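# Assemble the pet carrier: lid on, door fitted and closed

## Task

Fit the pet carrier's top half onto its bottom half, install the door and close it, and make sure the finished carrier ends up standing upright.

## Robot and tools

Robot: two arms, left_arm and right_arm, each a six-joint arm with a two-finger parallel gripper and a wrist camera. Calibrated base positions in the scene frame: left_arm at (+0.033, +0.239, 0) m with quat_wxyz (+1.000, 0, 0, +0.010); right_arm at (-0.003, -0.248, 0) m with quat_wxyz (+1.000, 0, 0, -0.025). A camera stand sits behind the arms.

Frames. Scene frame: origin at table height, midway between the nominal bases, +x out over the table, +z up, left_arm on the +y side (image left/right does not follow arm names). Fixed cameras and the table use the scene frame. Each arm reports its hand pose, velocities, targets and wrist-camera pose in its own base frame, and its offsets are along its own base axes, rotating about the Hand target position. Gripper axes: fingers point along +z, open and close along y. end_effector_position is the point between the pads, about 1 cm behind the tips.

execute_actions(actions, cameras). actions is a list of actions; each action is a list of up to 15 rows, one row per 1/30 s step; a short action repeats its last row to fill 15 steps. Every row holds 14 numbers in [-1, 1], both arms always included: left_arm dx, dy, dz, rx, ry, rz, opening, then right_arm the same seven. dx..rz are an offset from that arm's Hand target as it was when the action began (not from the previous row); 1.0 equals 0.6 m or 180 degrees; rx, ry, rz form a single rotation vector. Repeating an offset in a new action moves further. A translation longer than 1.0 is scaled down along its direction. Opening is absolute: +1 fully open (0.093 m), -1 closed. Sending six zeros re-requests the current Hand target; to keep a gripper as it is, resend its present opening, since 0 means half open. Images return only for an empty list or when cameras names them (["all"] for all).

move(target, speed, blend, opening_speed, grip_force, blocking, cameras). target is one 14-number row as above, or a list of up to 15 such rows, each an offset from the same starting Hand targets, not chained. Paths are straight lines sharing a 10 s total. speed: m/s per arm path, 0.002 to 2.9, default 0.25 (turn rate up to twice that in rad/s); one value or one per target. blend: metres of corner rounding per target, default 0 (stop at each). opening_speed: rate of opening change on the -1..+1 scale per second, at least 0.2. grip_force: newtons per pad, 10 to 50 (full), one value or one per arm; it persists, and lower values close slowly. blocking=false returns after about 0.5 s while the move continues. Moves do not avoid obstacles or the other arm; faster moves overshoot and hit harder. Avoid paths near an arm's own base (its shoulder posture may flip). The result adds a move: line with the ending (done, off_target, moving, held, fault) and limits (paced = pose clipped, held = steps withheld). done means within 10 mm and 2 degrees; neither done nor off_target tells you about contact.

wait(seconds 0 to 10): let the scene run holding the last commands. stop(): brake the current move. zoom_image(camera, region=[x0, y0, x1, y1]) in pixels, at most 504 by 504, on the newest image of cam_head_left, cam_head_right, cam_high, cam_low, cam_left_wrist or cam_right_wrist (all 672x504). read_manual gives only URDF licence text. finished_scene(scene = current scene number) ends the scene irreversibly; the carrier must stay assembled without the robot.

Control behaviour. The commanded orientation is clipped each step to within 40 degrees of the measured one. Hand target is the last commanded pose after clipping; grippers often rest short of it, and friction or weight can leave them low or tilted, especially far out. Small moves may fail or go sideways; check position and orientation after each move and correct tilt. If a gripper stays short, send the remaining distance as an offset. A blocked arm keeps pushing until you command its target back past the gripper.

Gripping. grip_measured is the motor position on the opening scale (+1 open, -1 closed); pads meet near -0.94, and each millimetre of object width adds about 0.0208; readings may be up to 0.02 high. To grip a rigid flat-sided part firmly, command at least 0.24 below the reading for its width; soft or round parts may need lower. Keep sending the same number to hold; command well above the width reading to release. Avoid sudden large drops in command (brief force spike). Pads squeeze about 50 to 65 N. The last Joint positions entry is the opening in metres.

Results: end_effector_position and quat_wxyz per arm, Hand target, Tool commands, grip_measured, Joint positions, torques (wrapping at ±28 N m on joints 1 to 3), Joint velocities (omitted when all within noise), motor temperatures, and for action calls some intermediate positions.

Avoid: letting any part fall or be left off the table; dropping or releasing moving parts; slamming or hard pushes on fixed or heavy items; any contact between the two arms or closing one gripper on the other; strain on the wrist camera cables; long holds with stretched arms or pushing at unreachable poses (MOTOR HOT at 75 °C, fault fold at 90 °C, collapse at 100 °C). Loose objects can occasionally be nudged by outside pushes.

Each tool is called as name(argument=value, ...), one argument or row to a line, values as JSON.

## Session

execute_actions(
  actions=[],
)

Scene clock: 0.00 s.
left_arm: end_effector_position=(+0.3976, -0.0585, +0.1717) grip_measured=+1.000 end_effector_quat_wxyz=(+0.612, -0.079, +0.785, +0.050) | right_arm: end_effector_position=(+0.3050, +0.1261, +0.2989) grip_measured=+1.000 end_effector_quat_wxyz=(+0.619, +0.018, +0.785, +0.004)
Joint positions: left_arm=[-0.356 1.385 0.563 0.535 -0.519 -0.165 0.093] | right_arm=[0.739 0.969 0.851 -0.202 0.73 0.247 0.093]
Joint velocities: within noise
Joint torques (N m): no reading
Motor temperatures (°C): left_arm=[28 28 39 33 28 27 25] | right_arm=[27 40 40 26 24 27 26]
Heat: left arm: 39 °C; right arm: 40 °C.
Hand target: left_arm +0.3998, -0.0593, +0.1811; +0.621, -0.083, +0.778, +0.046 | right_arm +0.3046, +0.1259, +0.3000; +0.618, +0.017, +0.786, +0.004
Tool commands: left_gripper/opening=+1.0 right_gripper/opening=+1.0

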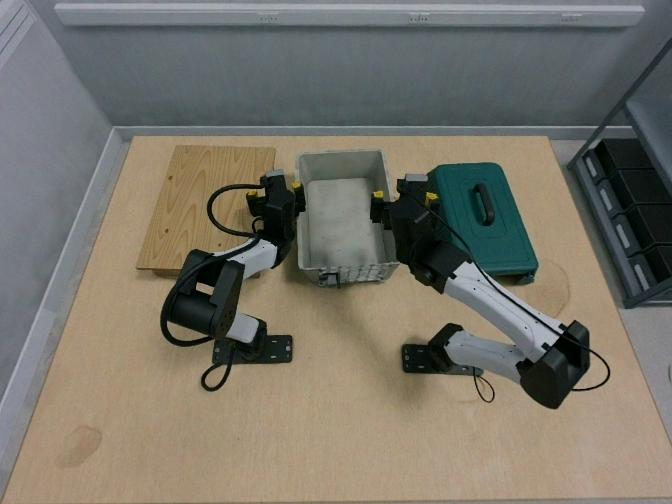

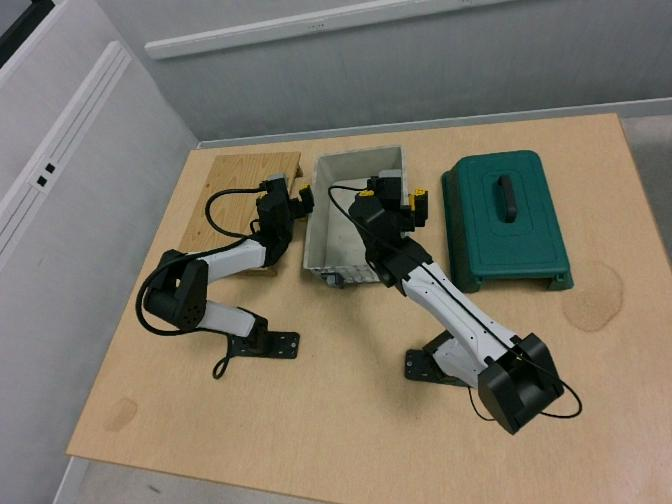

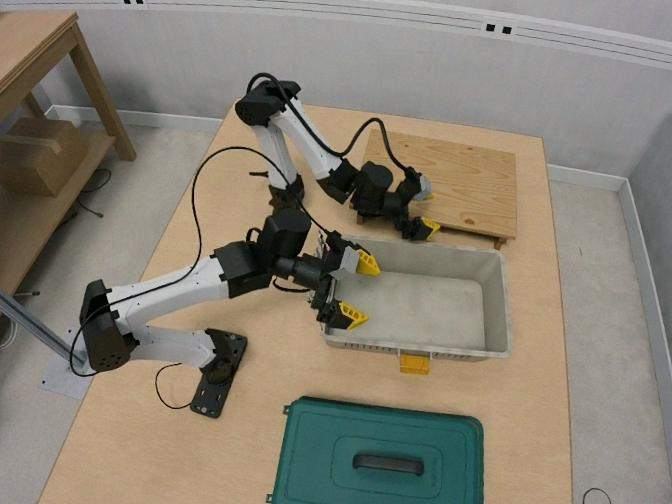

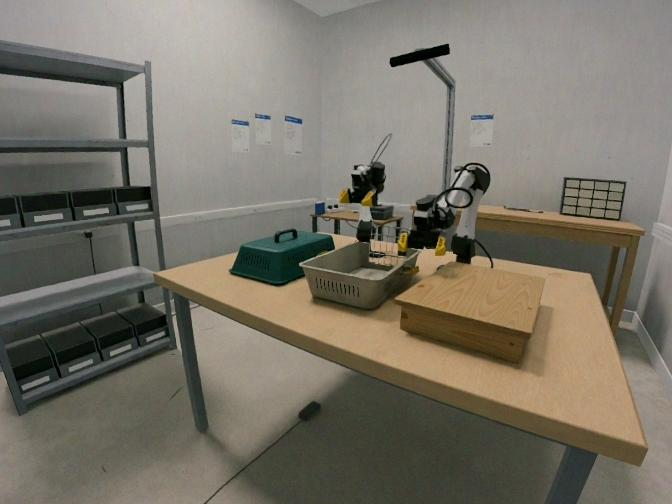

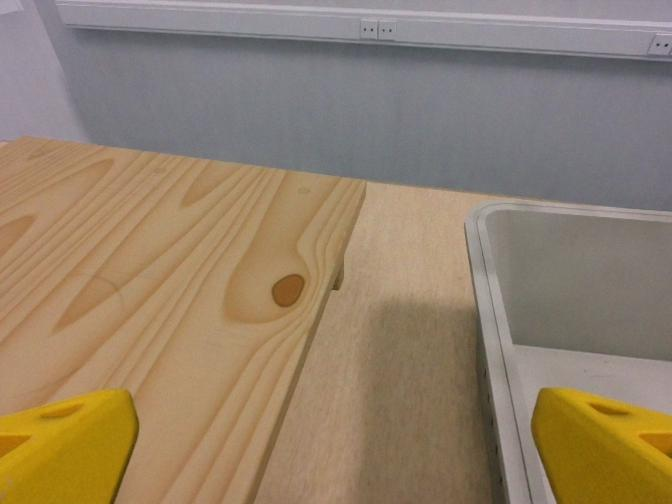

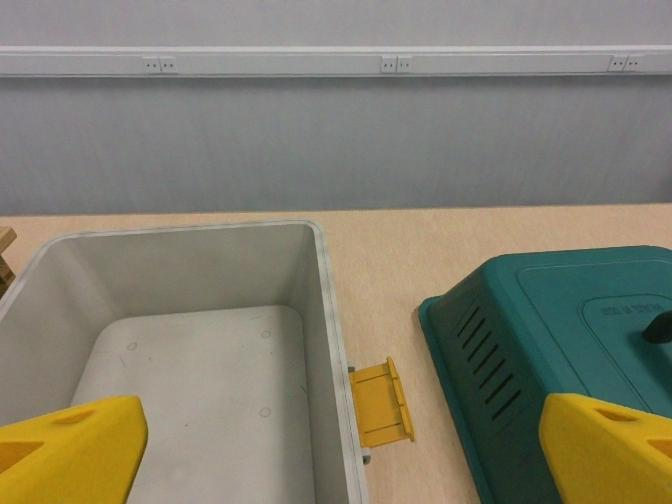

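move(
  target=[
    [0,0,0.265,0,0,0,1,0,0,0.12,0,0,0,1],
    [-0.45,-0.234,0.265,0.158,0.173,-0.541,1,0.042,-0.41,0.03,-0.009,0.174,0.007,1],
  ],
  speed=0.2,
  blend=[0.02,0],
  cameras=["all"],
)

Scene clock: 31.33 s.
left_arm: end_effector_position=(+0.1331, -0.1976, +0.3320) grip_measured=+1.000 end_effector_quat_wxyz=(+0.254, +0.649, +0.677, -0.235) | right_arm: end_effector_position=(+0.3297, -0.1193, +0.3149) grip_measured=+1.000 end_effector_quat_wxyz=(+0.383, +0.003, +0.924, -0.008)
Joint positions: left_arm=[-0.61 1.216 1.686 -1.552 0.533 0.782 0.093] | right_arm=[-0.504 1.372 1.614 -1.086 -0.332 -0.371 0.093]
Joint torques (N m): left_arm=[-1.14 -1.88 9.11 1.35 0.53 0.17] | right_arm=[-0.4 -4.72 8.23 1.3 -0.24 -0.17]
Motor temperatures (°C): left_arm=[28 29 42 36 28 27 25] | right_arm=[27 39 47 30 24 27 25]
Heat: left arm: 42 °C; right arm: 47 °C.
Hand target: left_arm +0.1299, -0.1996, +0.3401; +0.242, +0.665, +0.664, -0.242 | right_arm +0.3298, -0.1201, +0.3179; +0.383, +0.001, +0.924, -0.005
Off the commanded pose: left_arm 0.009 m, 3 deg | right_arm 0.003 m, 0 deg.
joint sent to its limit (left arm) — joint 4 (wrist pitch), lower limit. The joint targets are off in orientation, not in position.
move: off_target (left_arm)

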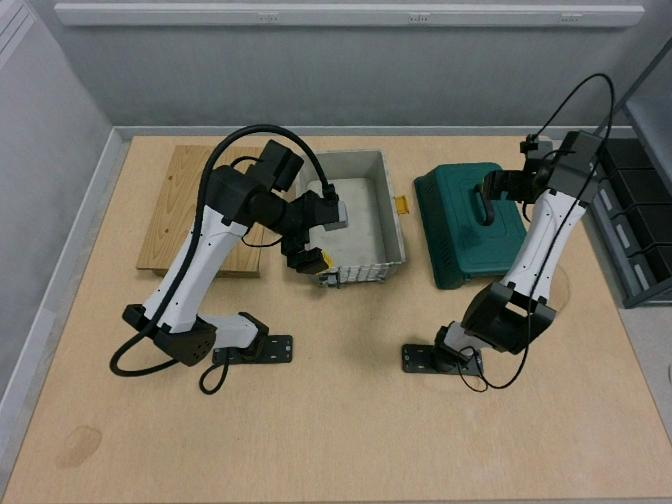

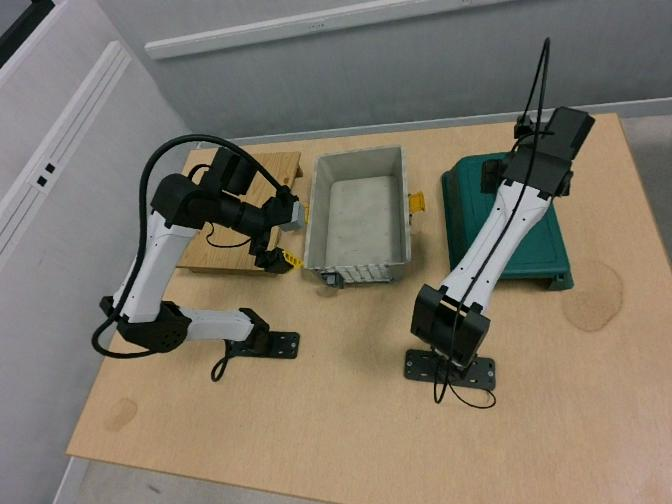

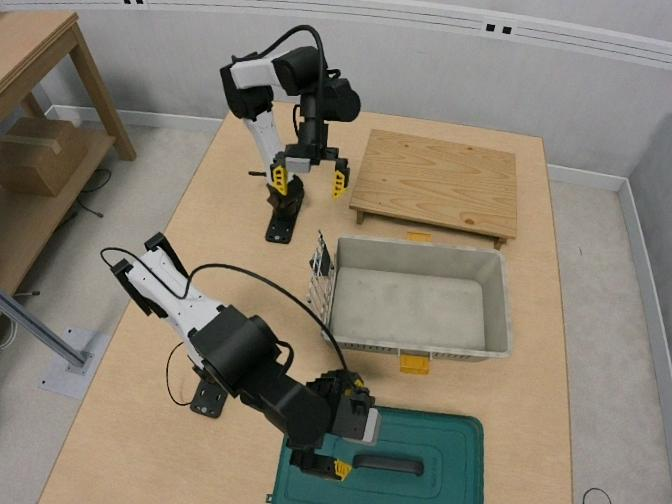

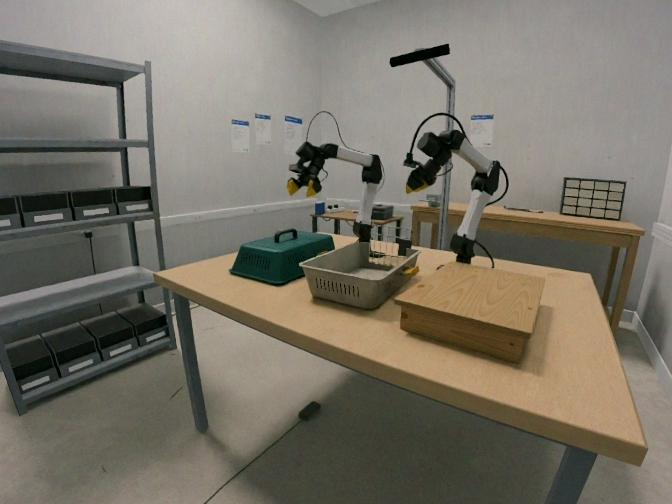

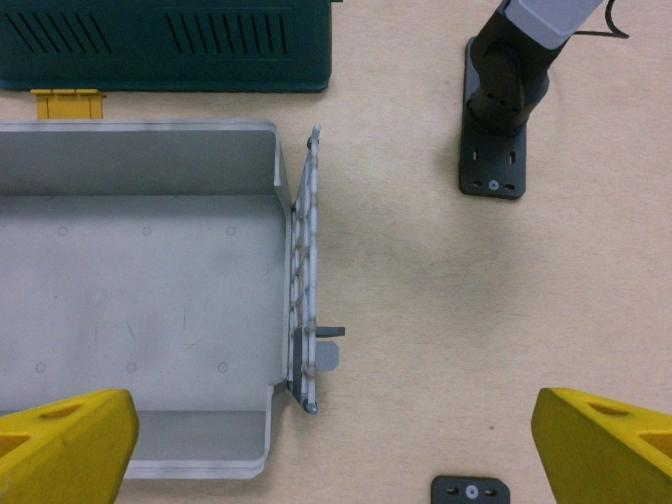

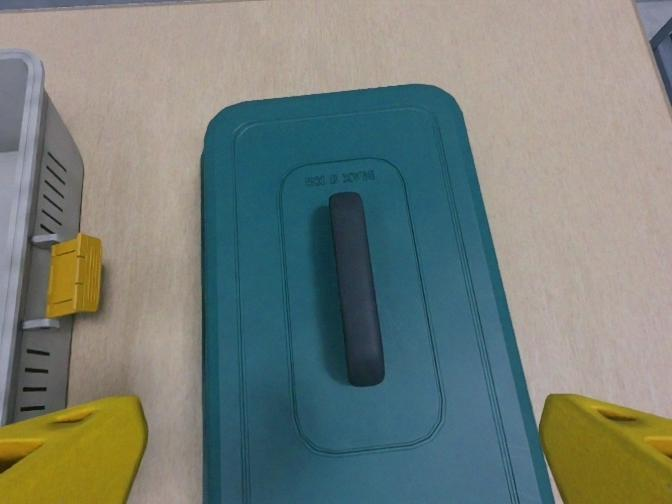

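move(
  target=[
    [0.25,0.108,-0.05,-0.02,-0.023,0.521,0.3,0.083,-0.027,-0.175,0,0,0.033,0.3],
    [0.29,0.108,-0.3,-0.02,-0.023,0.521,0.3,0.083,-0.027,-0.175,0,0,0.033,0.3],
  ],
  speed=0.15,
  cameras=["cam_left_wrist","cam_right_wrist","cam_low"],
)

Scene clock: 59.90 s.
left_arm: end_effector_position=(+0.3007, -0.1355, +0.1604) grip_measured=+0.301 end_effector_quat_wxyz=(+0.377, -0.028, +0.925, +0.018) | right_arm: end_effector_position=(+0.3801, -0.1349, +0.2214) grip_measured=+0.302 end_effector_quat_wxyz=(+0.388, -0.047, +0.920, +0.008)
Joint positions: left_arm=[-0.669 1.26 0.924 -0.612 -0.496 -0.566 0.06] | right_arm=[-0.504 1.484 1.317 -0.694 -0.4 -0.457 0.06]
Joint torques (N m): left_arm=[0.83 -4.03 7.75 1.99 -0.22 0.14] | right_arm=[-0.49 -6.28 6.02 1.44 -0.3 -0.19]
Heat: left arm: 43 °C; right arm: 49 °C.
Hand target: left_arm +0.3038, -0.1349, +0.1601; +0.382, -0.030, +0.924, +0.014 | right_arm +0.3796, -0.1363, +0.2130; +0.383, -0.047, +0.923, +0.015
Off the commanded pose: left_arm 0.003 m, 1 deg | right_arm 0.009 m, 1 deg.
move: done
Images, in order (width x height): cam_low 672x504, cam_left_wrist 672x504, cam_right_wrist 672x504.

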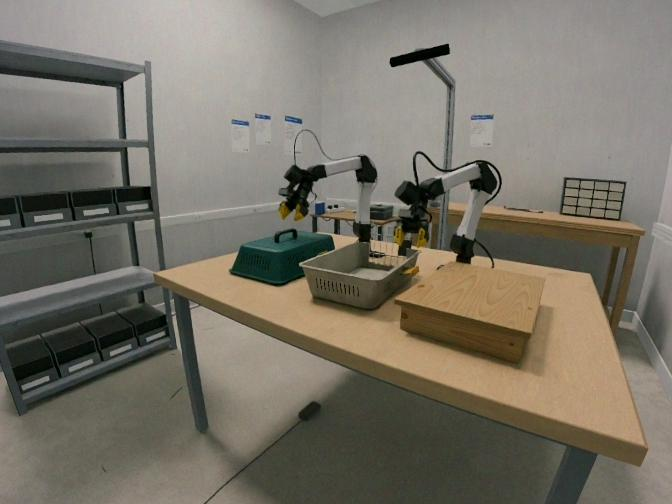

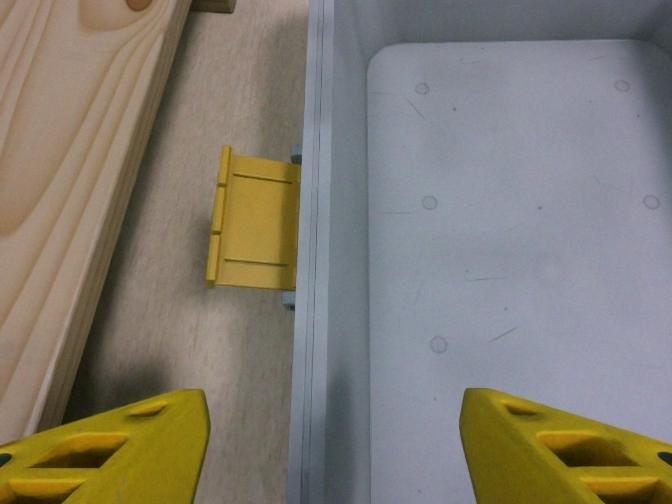

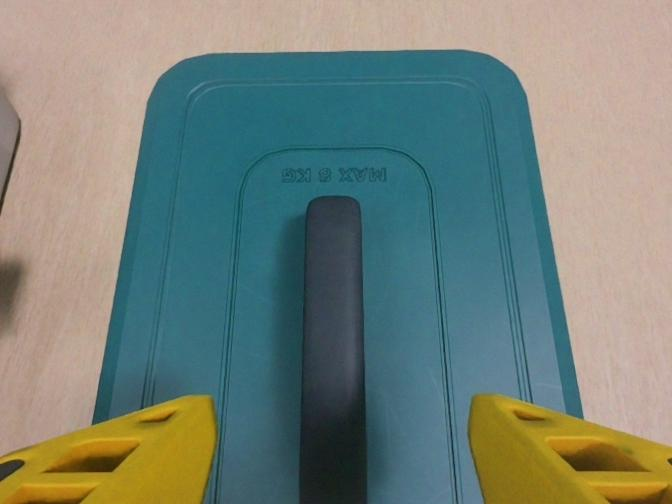

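move(
  target=[
    [0,0.01,-0.109,0,0,0,0.3,0.087,0.009,-0.115,0,0,0,0.3],
    [0,0.01,-0.109,0,0,0,-1,0.087,0.009,-0.115,0,0,0,-0.95],
  ],
  speed=0.08,
  opening_speed=0.6,
  cameras=["cam_left_wrist","cam_right_wrist","cam_low"],
)

zoom_image(
  camera="cam_low",
  region=[220, 140, 440, 310],
)

Scene clock: 78.97 s.
left_arm: end_effector_position=(+0.3030, -0.1351, +0.0977) grip_measured=-0.756 end_effector_quat_wxyz=(+0.381, -0.035, +0.924, -0.003) | right_arm: end_effector_position=(+0.4326, -0.1304, +0.1526) grip_measured=-0.632 end_effector_quat_wxyz=(+0.391, -0.052, +0.919, +0.015)
Joint positions: left_arm=[-0.644 1.305 0.69 -0.296 -0.454 -0.562 0.009] | right_arm=[-0.427 1.67 1.223 -0.391 -0.368 -0.397 0.015]
Joint torques (N m): left_arm=[0.39 -3.48 7.54 1.74 -0.46 0.25] | right_arm=[0.49 -8.17 6.12 1.5 -0.05 -0.06]
Heat: left arm: 43 °C; right arm: 48 °C.
Hand target: left_arm +0.3038, -0.1289, +0.0946; +0.381, -0.030, +0.924, +0.014 | right_arm +0.4318, -0.1309, +0.1439; +0.383, -0.047, +0.923, +0.015
Off the commanded pose: left_arm 0.007 m, 2 deg | right_arm 0.009 m, 1 deg.
move: done
Images, in order (width x height): cam_low 672x504, cam_left_wrist 672x504, cam_right_wrist 672x504.

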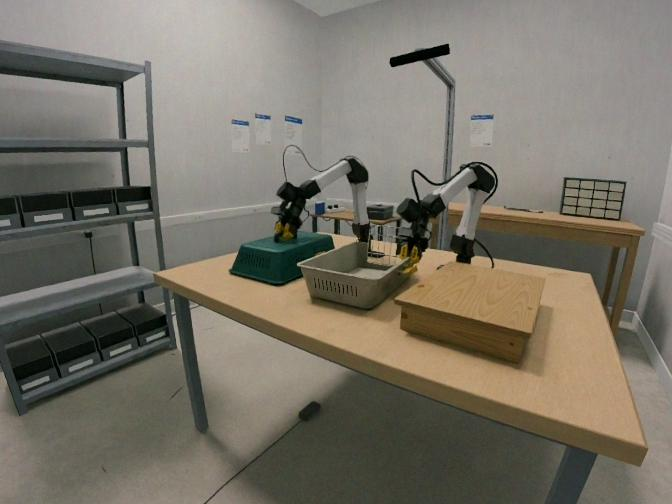

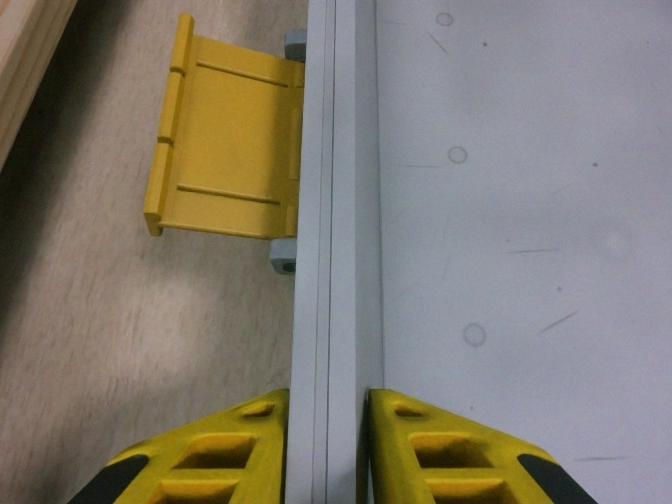

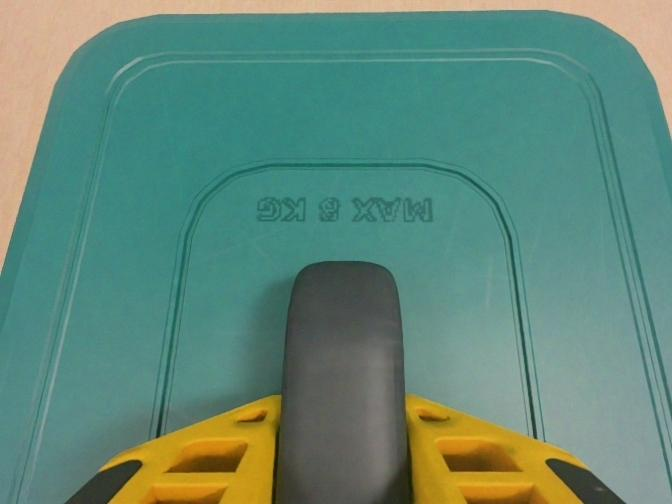

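Scaled by 2.291 from the camera's 672x504 image, which has a finer 960x720 frame.

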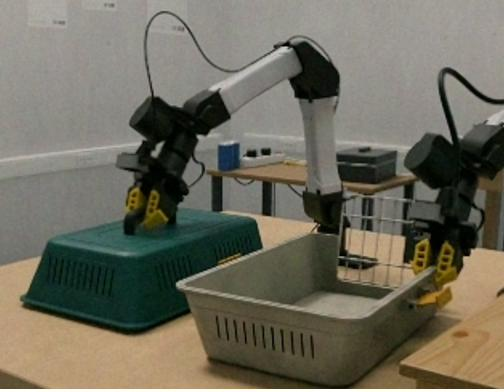

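move(
  target=[
    [0,0,0,0,0,0,-1,0,0,0.12,0,-0.015,0,-0.95],
    [-0.09,-0.035,0.004,0,0,0,-1,-0.03,0.0,0.3,0,-0.03,0,-0.95],
    [-0.175,-0.067,0.004,0,0,0,-1,-0.168,0.1,0.458,0,-0.03,0,-0.95],
  ],
  speed=[0.1,0.06,0.06],
  blend=[0.005,0.03,0],
  cameras=["all"],
)

zoom_image(
  camera="cam_low",
  region=[220, 140, 440, 310],
)

Scene clock: 97.77 s.
left_arm: end_effector_position=(+0.2096, -0.1771, +0.1016) grip_measured=-0.830 end_effector_quat_wxyz=(+0.394, -0.085, +0.915, -0.030) | right_arm: end_effector_position=(+0.3330, -0.0753, +0.3931) grip_measured=-0.635 end_effector_quat_wxyz=(+0.387, -0.040, +0.921, +0.027)
Joint positions: left_arm=[-1.117 1.217 0.67 -0.603 -0.718 -1.142 0.005] | right_arm=[-0.394 1.549 2.153 -1.445 -0.354 -0.344 0.015]
Joint torques (N m): left_arm=[-2.7 -2.97 8.43 0.27 -0.52 0.73] | right_arm=[0.98 -8.43 8.02 1.74 -0.18 -0.01]
Motor temperatures (°C): left_arm=[28 29 42 35 28 27 26] | right_arm=[27 46 48 32 24 27 26]
Heat: left arm: 42 °C; right arm: 48 °C.
Hand target: left_arm +0.1989, -0.1691, +0.0971; +0.382, -0.030, +0.924, +0.014 | right_arm +0.3309, -0.0708, +0.4187; +0.426, -0.048, +0.903, +0.013
Off the commanded pose: left_arm 0.014 m, 8 deg | right_arm 0.026 m, 5 deg.
move: off_target (left_arm, right_arm)

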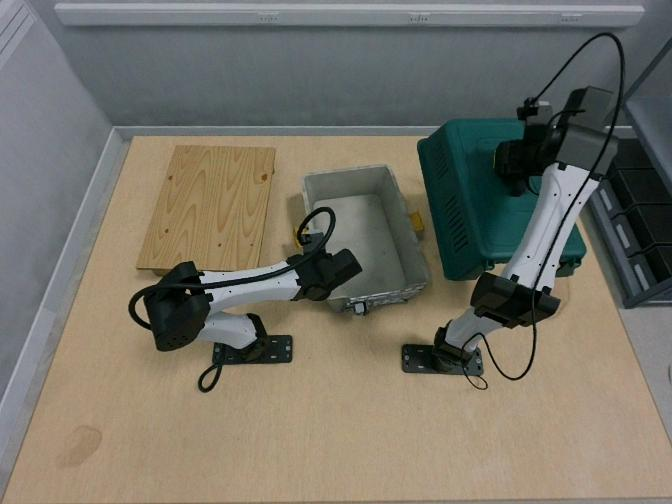

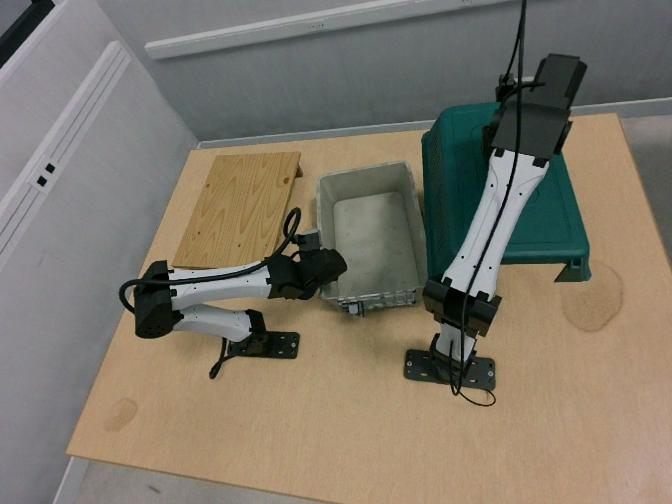

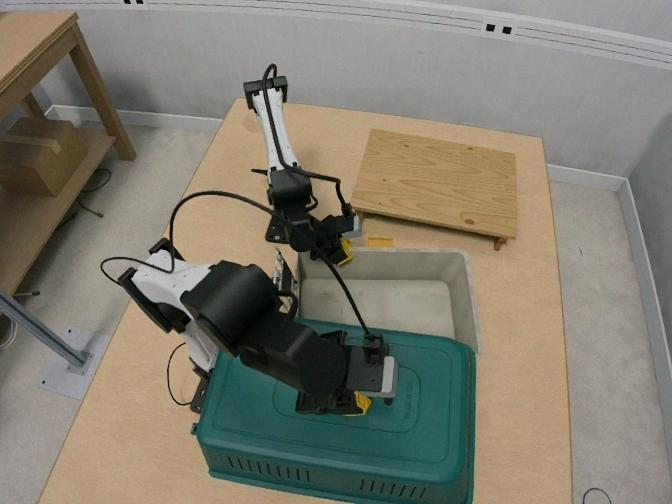

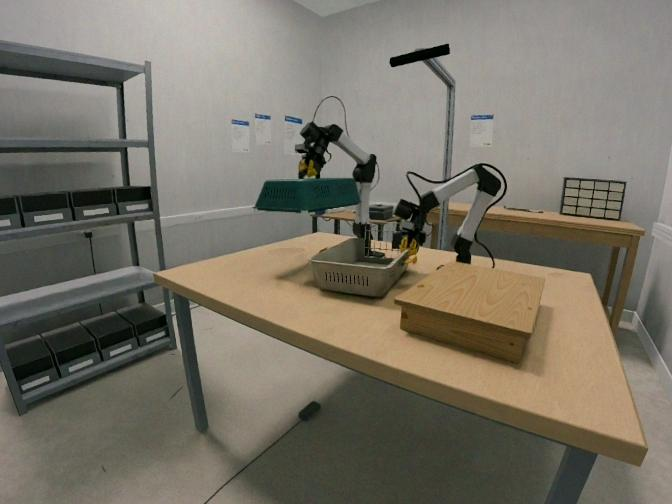

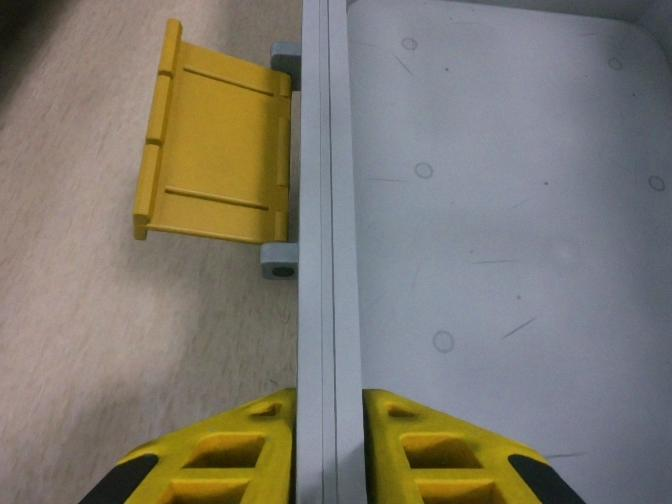

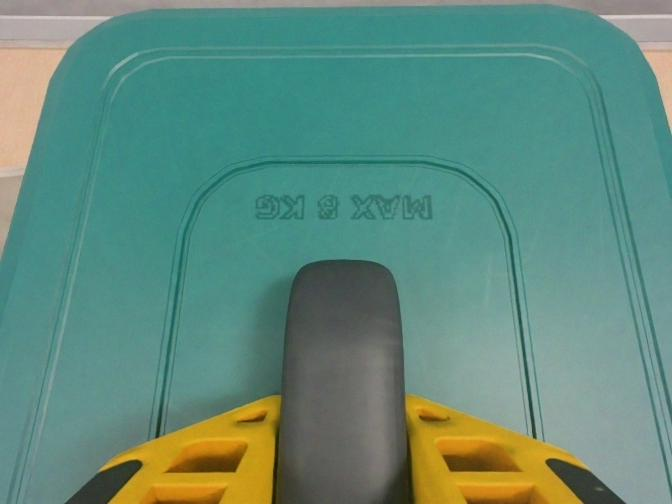

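Scaled by 2.291 from the camera's 672x504 image, which has a finer 960x720 frame.

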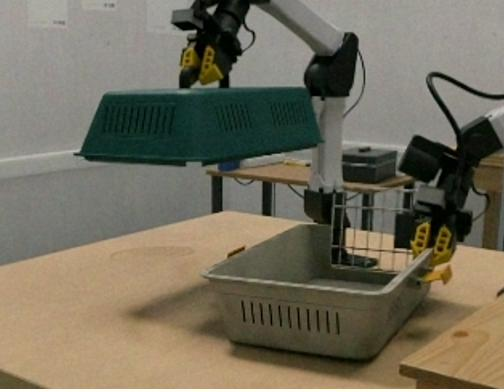

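move(
  target=[
    [0,0,0,0,0,0,0.1,0,0,0,0,0,0,-0.95],
    [0,0,0.35,0,0,0,0.1,0,0,0,0,0,0,-0.95],
    [-0.298,-0.218,0.33,-0.0107,-0.0267,-0.271,-1,0,0,0,0,0,0,-0.95],
  ],
  speed=0.12,
  opening_speed=0.8,
  cameras=["cam_left_wrist","cam_head_left","cam_head_right"],
)

Scene clock: 132.60 s.
left_arm: end_effector_position=(+0.0233, -0.2961, +0.2974) grip_measured=-0.981 end_effector_quat_wxyz=(+0.389, +0.343, +0.840, -0.159) | right_arm: end_effector_position=(+0.3330, -0.0753, +0.3931) grip_measured=-0.635 end_effector_quat_wxyz=(+0.387, -0.040, +0.921, +0.027)
Joint positions: left_arm=[-1.891 1.315 1.496 -1.275 -0.754 -0.924 0] | right_arm=[-0.394 1.549 2.153 -1.445 -0.354 -0.344 0.015]
Joint torques (N m): left_arm=[-1.07 -3.11 6.65 1.56 -0.5 0.12] | right_arm=[0.98 -8.43 8.01 1.74 -0.18 -0.01]
Heat: left arm: 43 °C; right arm: 51 °C.
Hand target: left_arm +0.0201, -0.2999, +0.2951; +0.390, +0.347, +0.838, -0.161 | right_arm +0.3310, -0.0709, +0.4188; +0.426, -0.048, +0.903, +0.012
Off the commanded pose: left_arm 0.006 m, 1 deg | right_arm 0.026 m, 5 deg.
move: off_target (right_arm)
Images, in order (width x height): cam_head_left 672x504, cam_head_right 672x504, cam_left_wrist 672x504.

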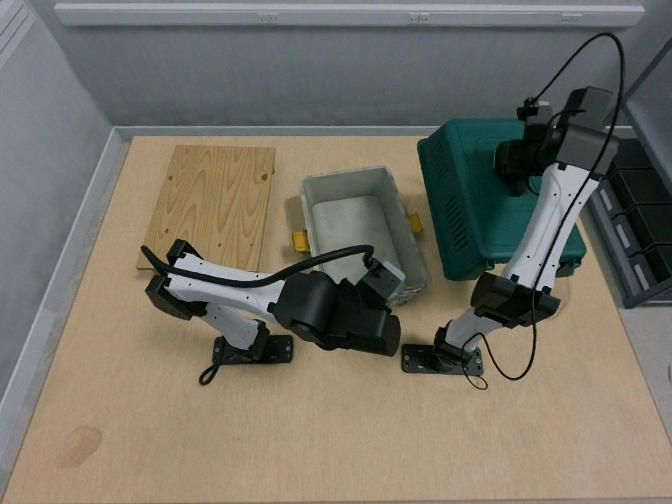

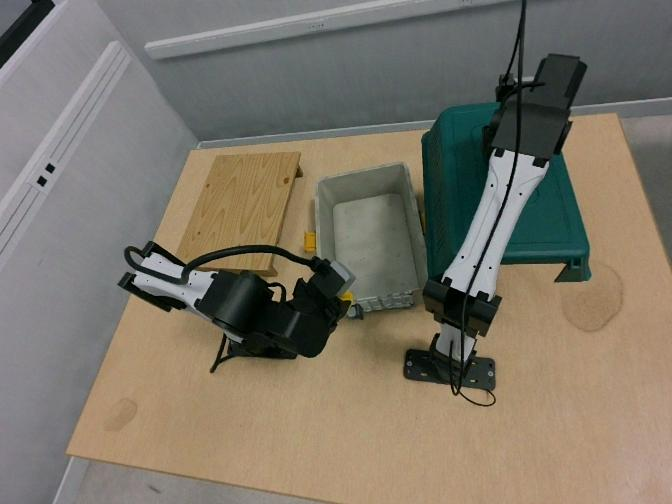

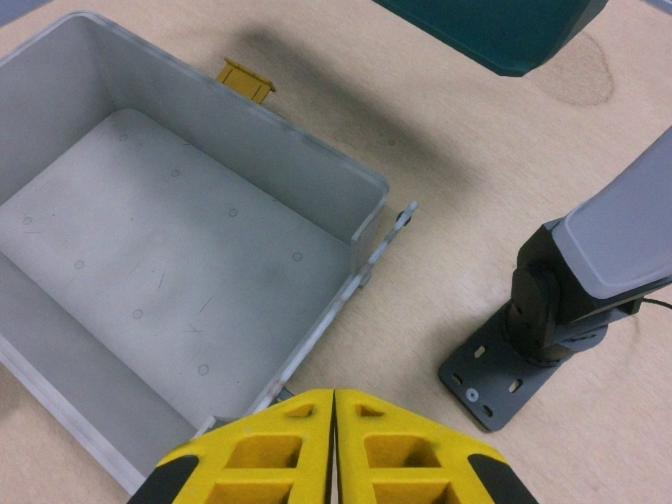

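move(
  target=[
    [0.003,-0.028,-0.182,0,0,0,-1,0,0,0,0,0,0,-0.95],
    [0.089,-0.018,-0.182,0,0,0,-1,0,0,0,0,0,0,-0.95],
  ],
  speed=[0.1,0.03],
  cameras=["cam_left_wrist","cam_head_left","cam_head_right"],
)

Scene clock: 161.93 s.
left_arm: end_effector_position=(+0.0718, -0.3099, +0.1820) grip_measured=-0.981 end_effector_quat_wxyz=(+0.387, +0.353, +0.839, -0.148) | right_arm: end_effector_position=(+0.3329, -0.0753, +0.3930) grip_measured=-0.635 end_effector_quat_wxyz=(+0.387, -0.040, +0.921, +0.027)
Joint positions: left_arm=[-1.661 1.214 0.941 -0.676 -0.63 -0.655 0] | right_arm=[-0.394 1.549 2.153 -1.445 -0.354 -0.344 0.015]
Joint torques (N m): left_arm=[0.64 -5.26 7.58 1.91 -0.3 0.17] | right_arm=[0.98 -8.43 7.99 1.74 -0.18 -0.01]
Heat: left arm: 42 °C; right arm: 52 °C.
Hand target: left_arm +0.0735, -0.3108, +0.1859; +0.390, +0.347, +0.838, -0.161 | right_arm +0.3309, -0.0708, +0.4187; +0.426, -0.048, +0.904, +0.013
Off the commanded pose: left_arm 0.004 m, 2 deg | right_arm 0.026 m, 5 deg.
move: off_target (right_arm)
Images, in order (width x height): cam_head_left 672x504, cam_head_right 672x504, cam_left_wrist 672x504.

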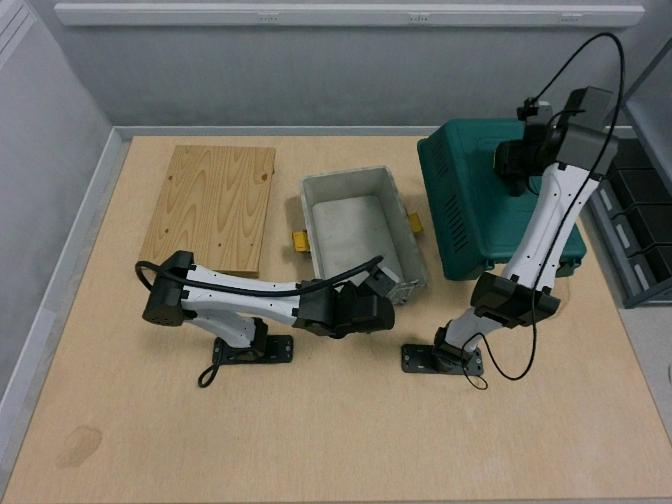

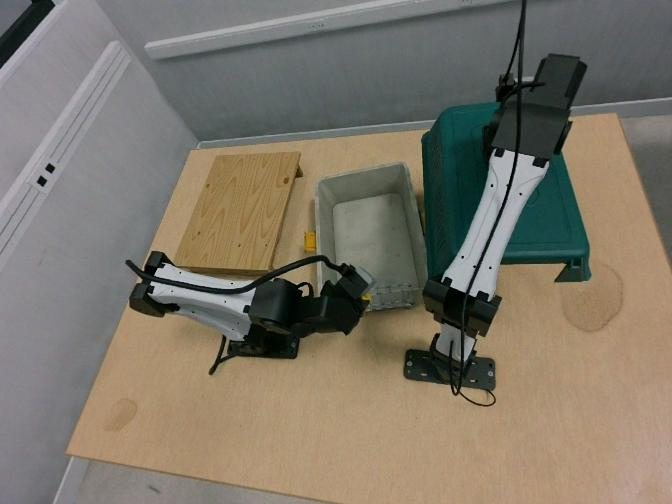

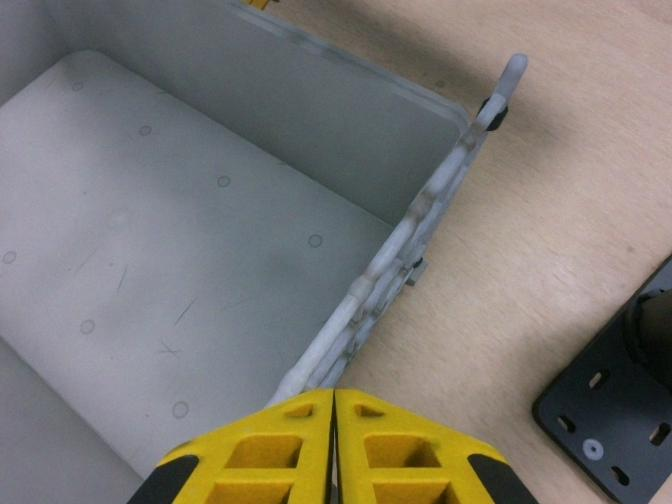

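move(
  target=[
    [0,0,0,0,0,0,-1,0.12,-0.007,-0.1,0,0,0,-0.95],
    [0,0,0,0,0,0,-1,0.12,0.468,-0.1,-0.006,0,0.018,-0.95],
  ],
  speed=0.12,
  blend=[0.03,0],
  cameras=["cam_left_wrist","cam_head_left","cam_head_right","cam_low"],
)

Scene clock: 200.97 s.
left_arm: end_effector_position=(+0.0717, -0.3099, +0.1819) grip_measured=-0.981 end_effector_quat_wxyz=(+0.387, +0.353, +0.839, -0.148) | right_arm: end_effector_position=(+0.3965, +0.2095, +0.3349) grip_measured=-0.636 end_effector_quat_wxyz=(+0.390, -0.093, +0.916, +0.008)
Joint positions: left_arm=[-1.661 1.214 0.941 -0.676 -0.63 -0.655 0] | right_arm=[0.613 1.783 2.109 -1.159 0.345 0.276 0.015]
Joint torques (N m): left_arm=[0.65 -5.26 7.56 1.92 -0.29 0.13] | right_arm=[0.46 -9.87 9.63 1.78 0.41 -0.03]
Motor temperatures (°C): left_arm=[28 30 42 35 28 27 26] | right_arm=[27 45 53 36 24 27 27]
Heat: left arm: 42 °C; right arm: 53 °C.
Hand target: left_arm +0.0734, -0.3108, +0.1859; +0.390, +0.347, +0.838, -0.161 | right_arm +0.4029, +0.2100, +0.3587; +0.425, -0.077, +0.902, +0.016
Off the commanded pose: left_arm 0.004 m, 2 deg | right_arm 0.025 m, 5 deg.
move: off_target (right_arm)
Images, in order (width x height): cam_head_left 672x504, cam_head_right 672x504, cam_low 672x504, cam_left_wrist 672x504.

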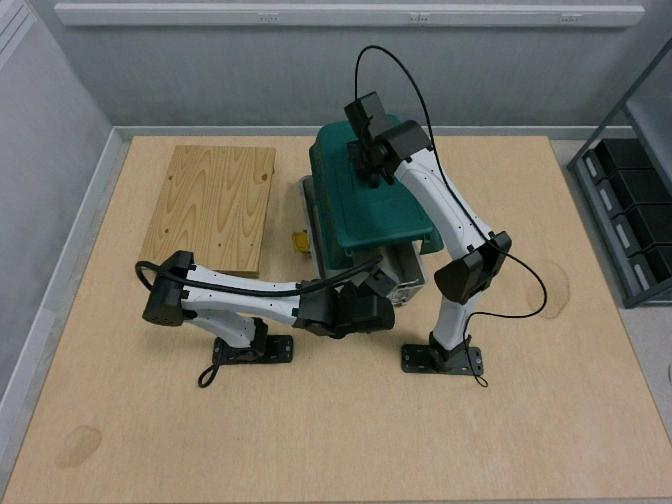

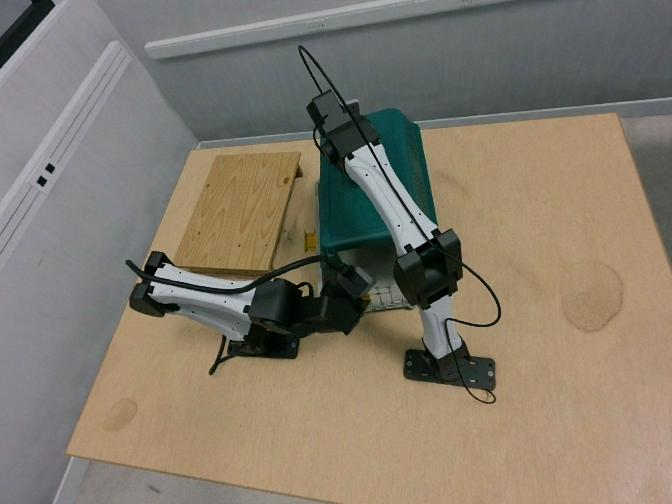

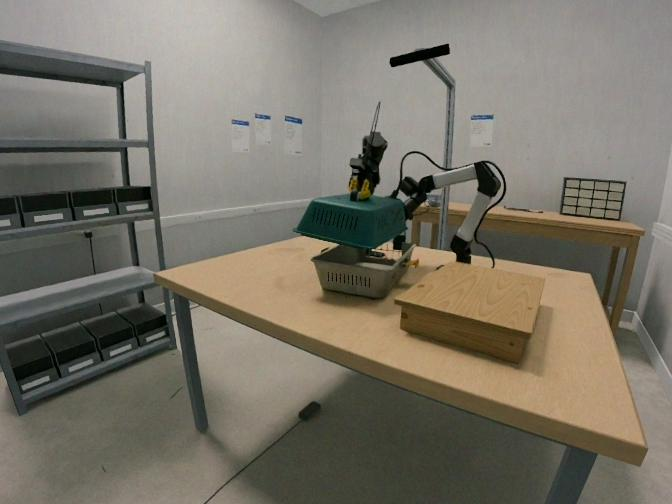

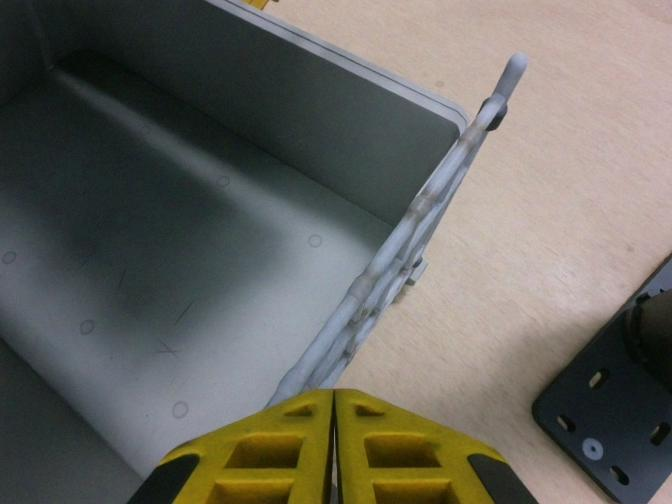

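move(
  target=[
    [0,0,0,0,0,0,-1,0,0.004,-0.078,0.015,0,-0.008,-0.95],
    [0,0,0,0,0,0,-1,-0.055,0.004,-0.078,0.015,0,-0.008,-0.95],
  ],
  speed=0.08,
  cameras=["cam_left_wrist","cam_head_left","cam_head_right"],
)

zoom_image(
  camera="cam_left_wrist",
  region=[400, 0, 600, 200],
)

zoom_image(
  camera="cam_head_left",
  region=[370, 240, 450, 310],
)

zoom_image(
  camera="cam_head_right",
  region=[370, 240, 440, 320],
)

Scene clock: 213.50 s.
left_arm: end_effector_position=(+0.0717, -0.3099, +0.1819) grip_measured=-0.981 end_effector_quat_wxyz=(+0.387, +0.353, +0.839, -0.148) | right_arm: end_effector_position=(+0.3698, +0.2150, +0.2881) grip_measured=-0.636 end_effector_quat_wxyz=(+0.392, -0.071, +0.917, +0.021)
Joint positions: left_arm=[-1.661 1.214 0.941 -0.676 -0.63 -0.655 0] | right_arm=[0.674 1.615 1.709 -0.937 0.382 0.372 0.015]
Joint torques (N m): left_arm=[0.65 -5.26 7.57 1.92 -0.29 0.13] | right_arm=[0.69 -11.84 6.9 1.77 0.45 -0.04]
Heat: left arm: 42 °C; right arm: 53 °C.
Hand target: left_arm +0.0734, -0.3108, +0.1859; +0.390, +0.347, +0.838, -0.161 | right_arm +0.3699, +0.2124, +0.3119; +0.427, -0.056, +0.902, +0.032
Off the commanded pose: left_arm 0.004 m, 2 deg | right_arm 0.024 m, 5 deg.
move: off_target (right_arm)
Images, in order (width x height): cam_head_left 672x504, cam_head_right 672x504, cam_left_wrist 672x504.

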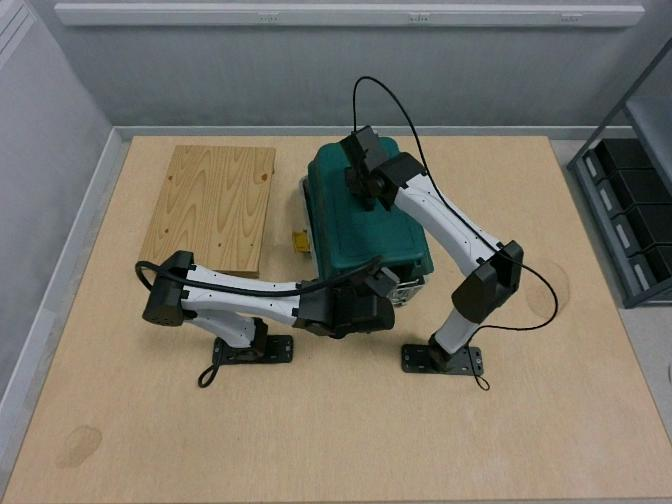

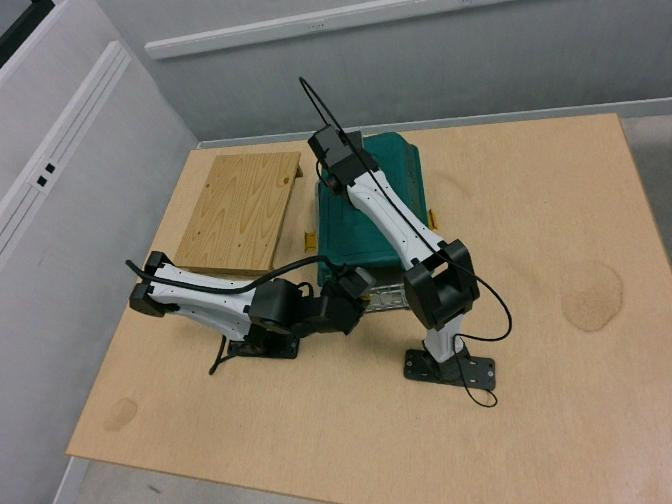

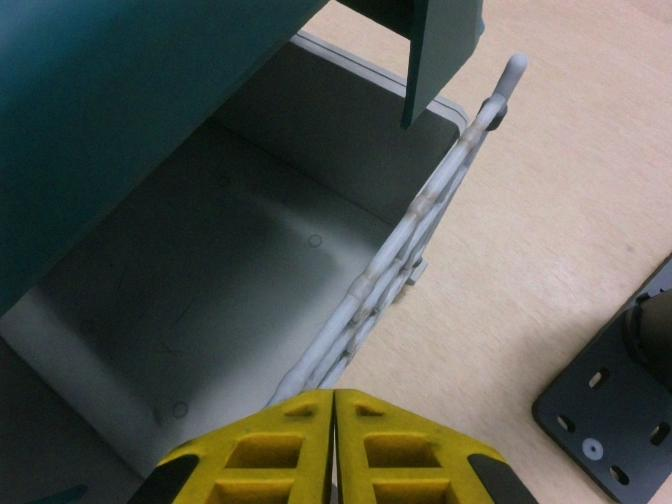

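Scaled by 2.520 from the camera's 672x504 image, which has a finer 960x720 frame.

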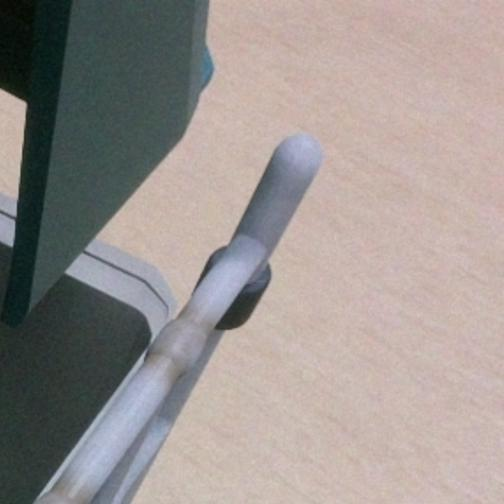

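Scaled by 6.300 from the camera's 672x504 image, which has a finer 960x720 frame.

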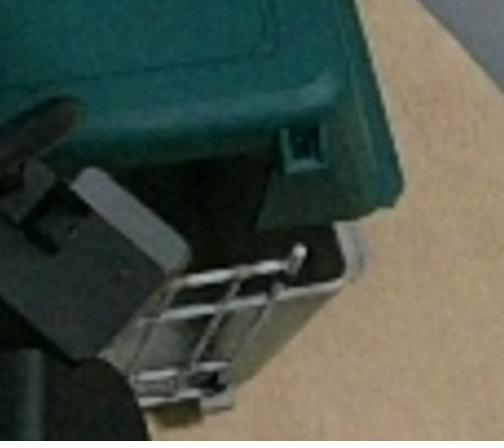

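Scaled by 6.300 from the camera's 672x504 image, which has a finer 960x720 frame.

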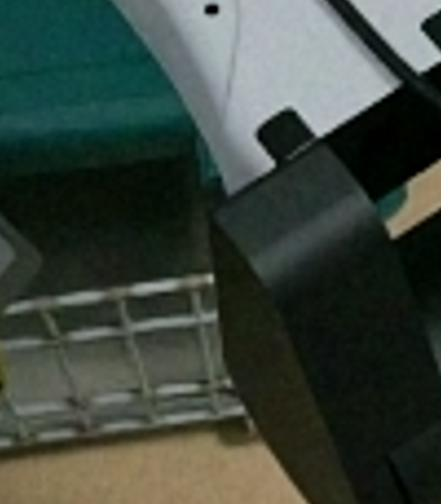

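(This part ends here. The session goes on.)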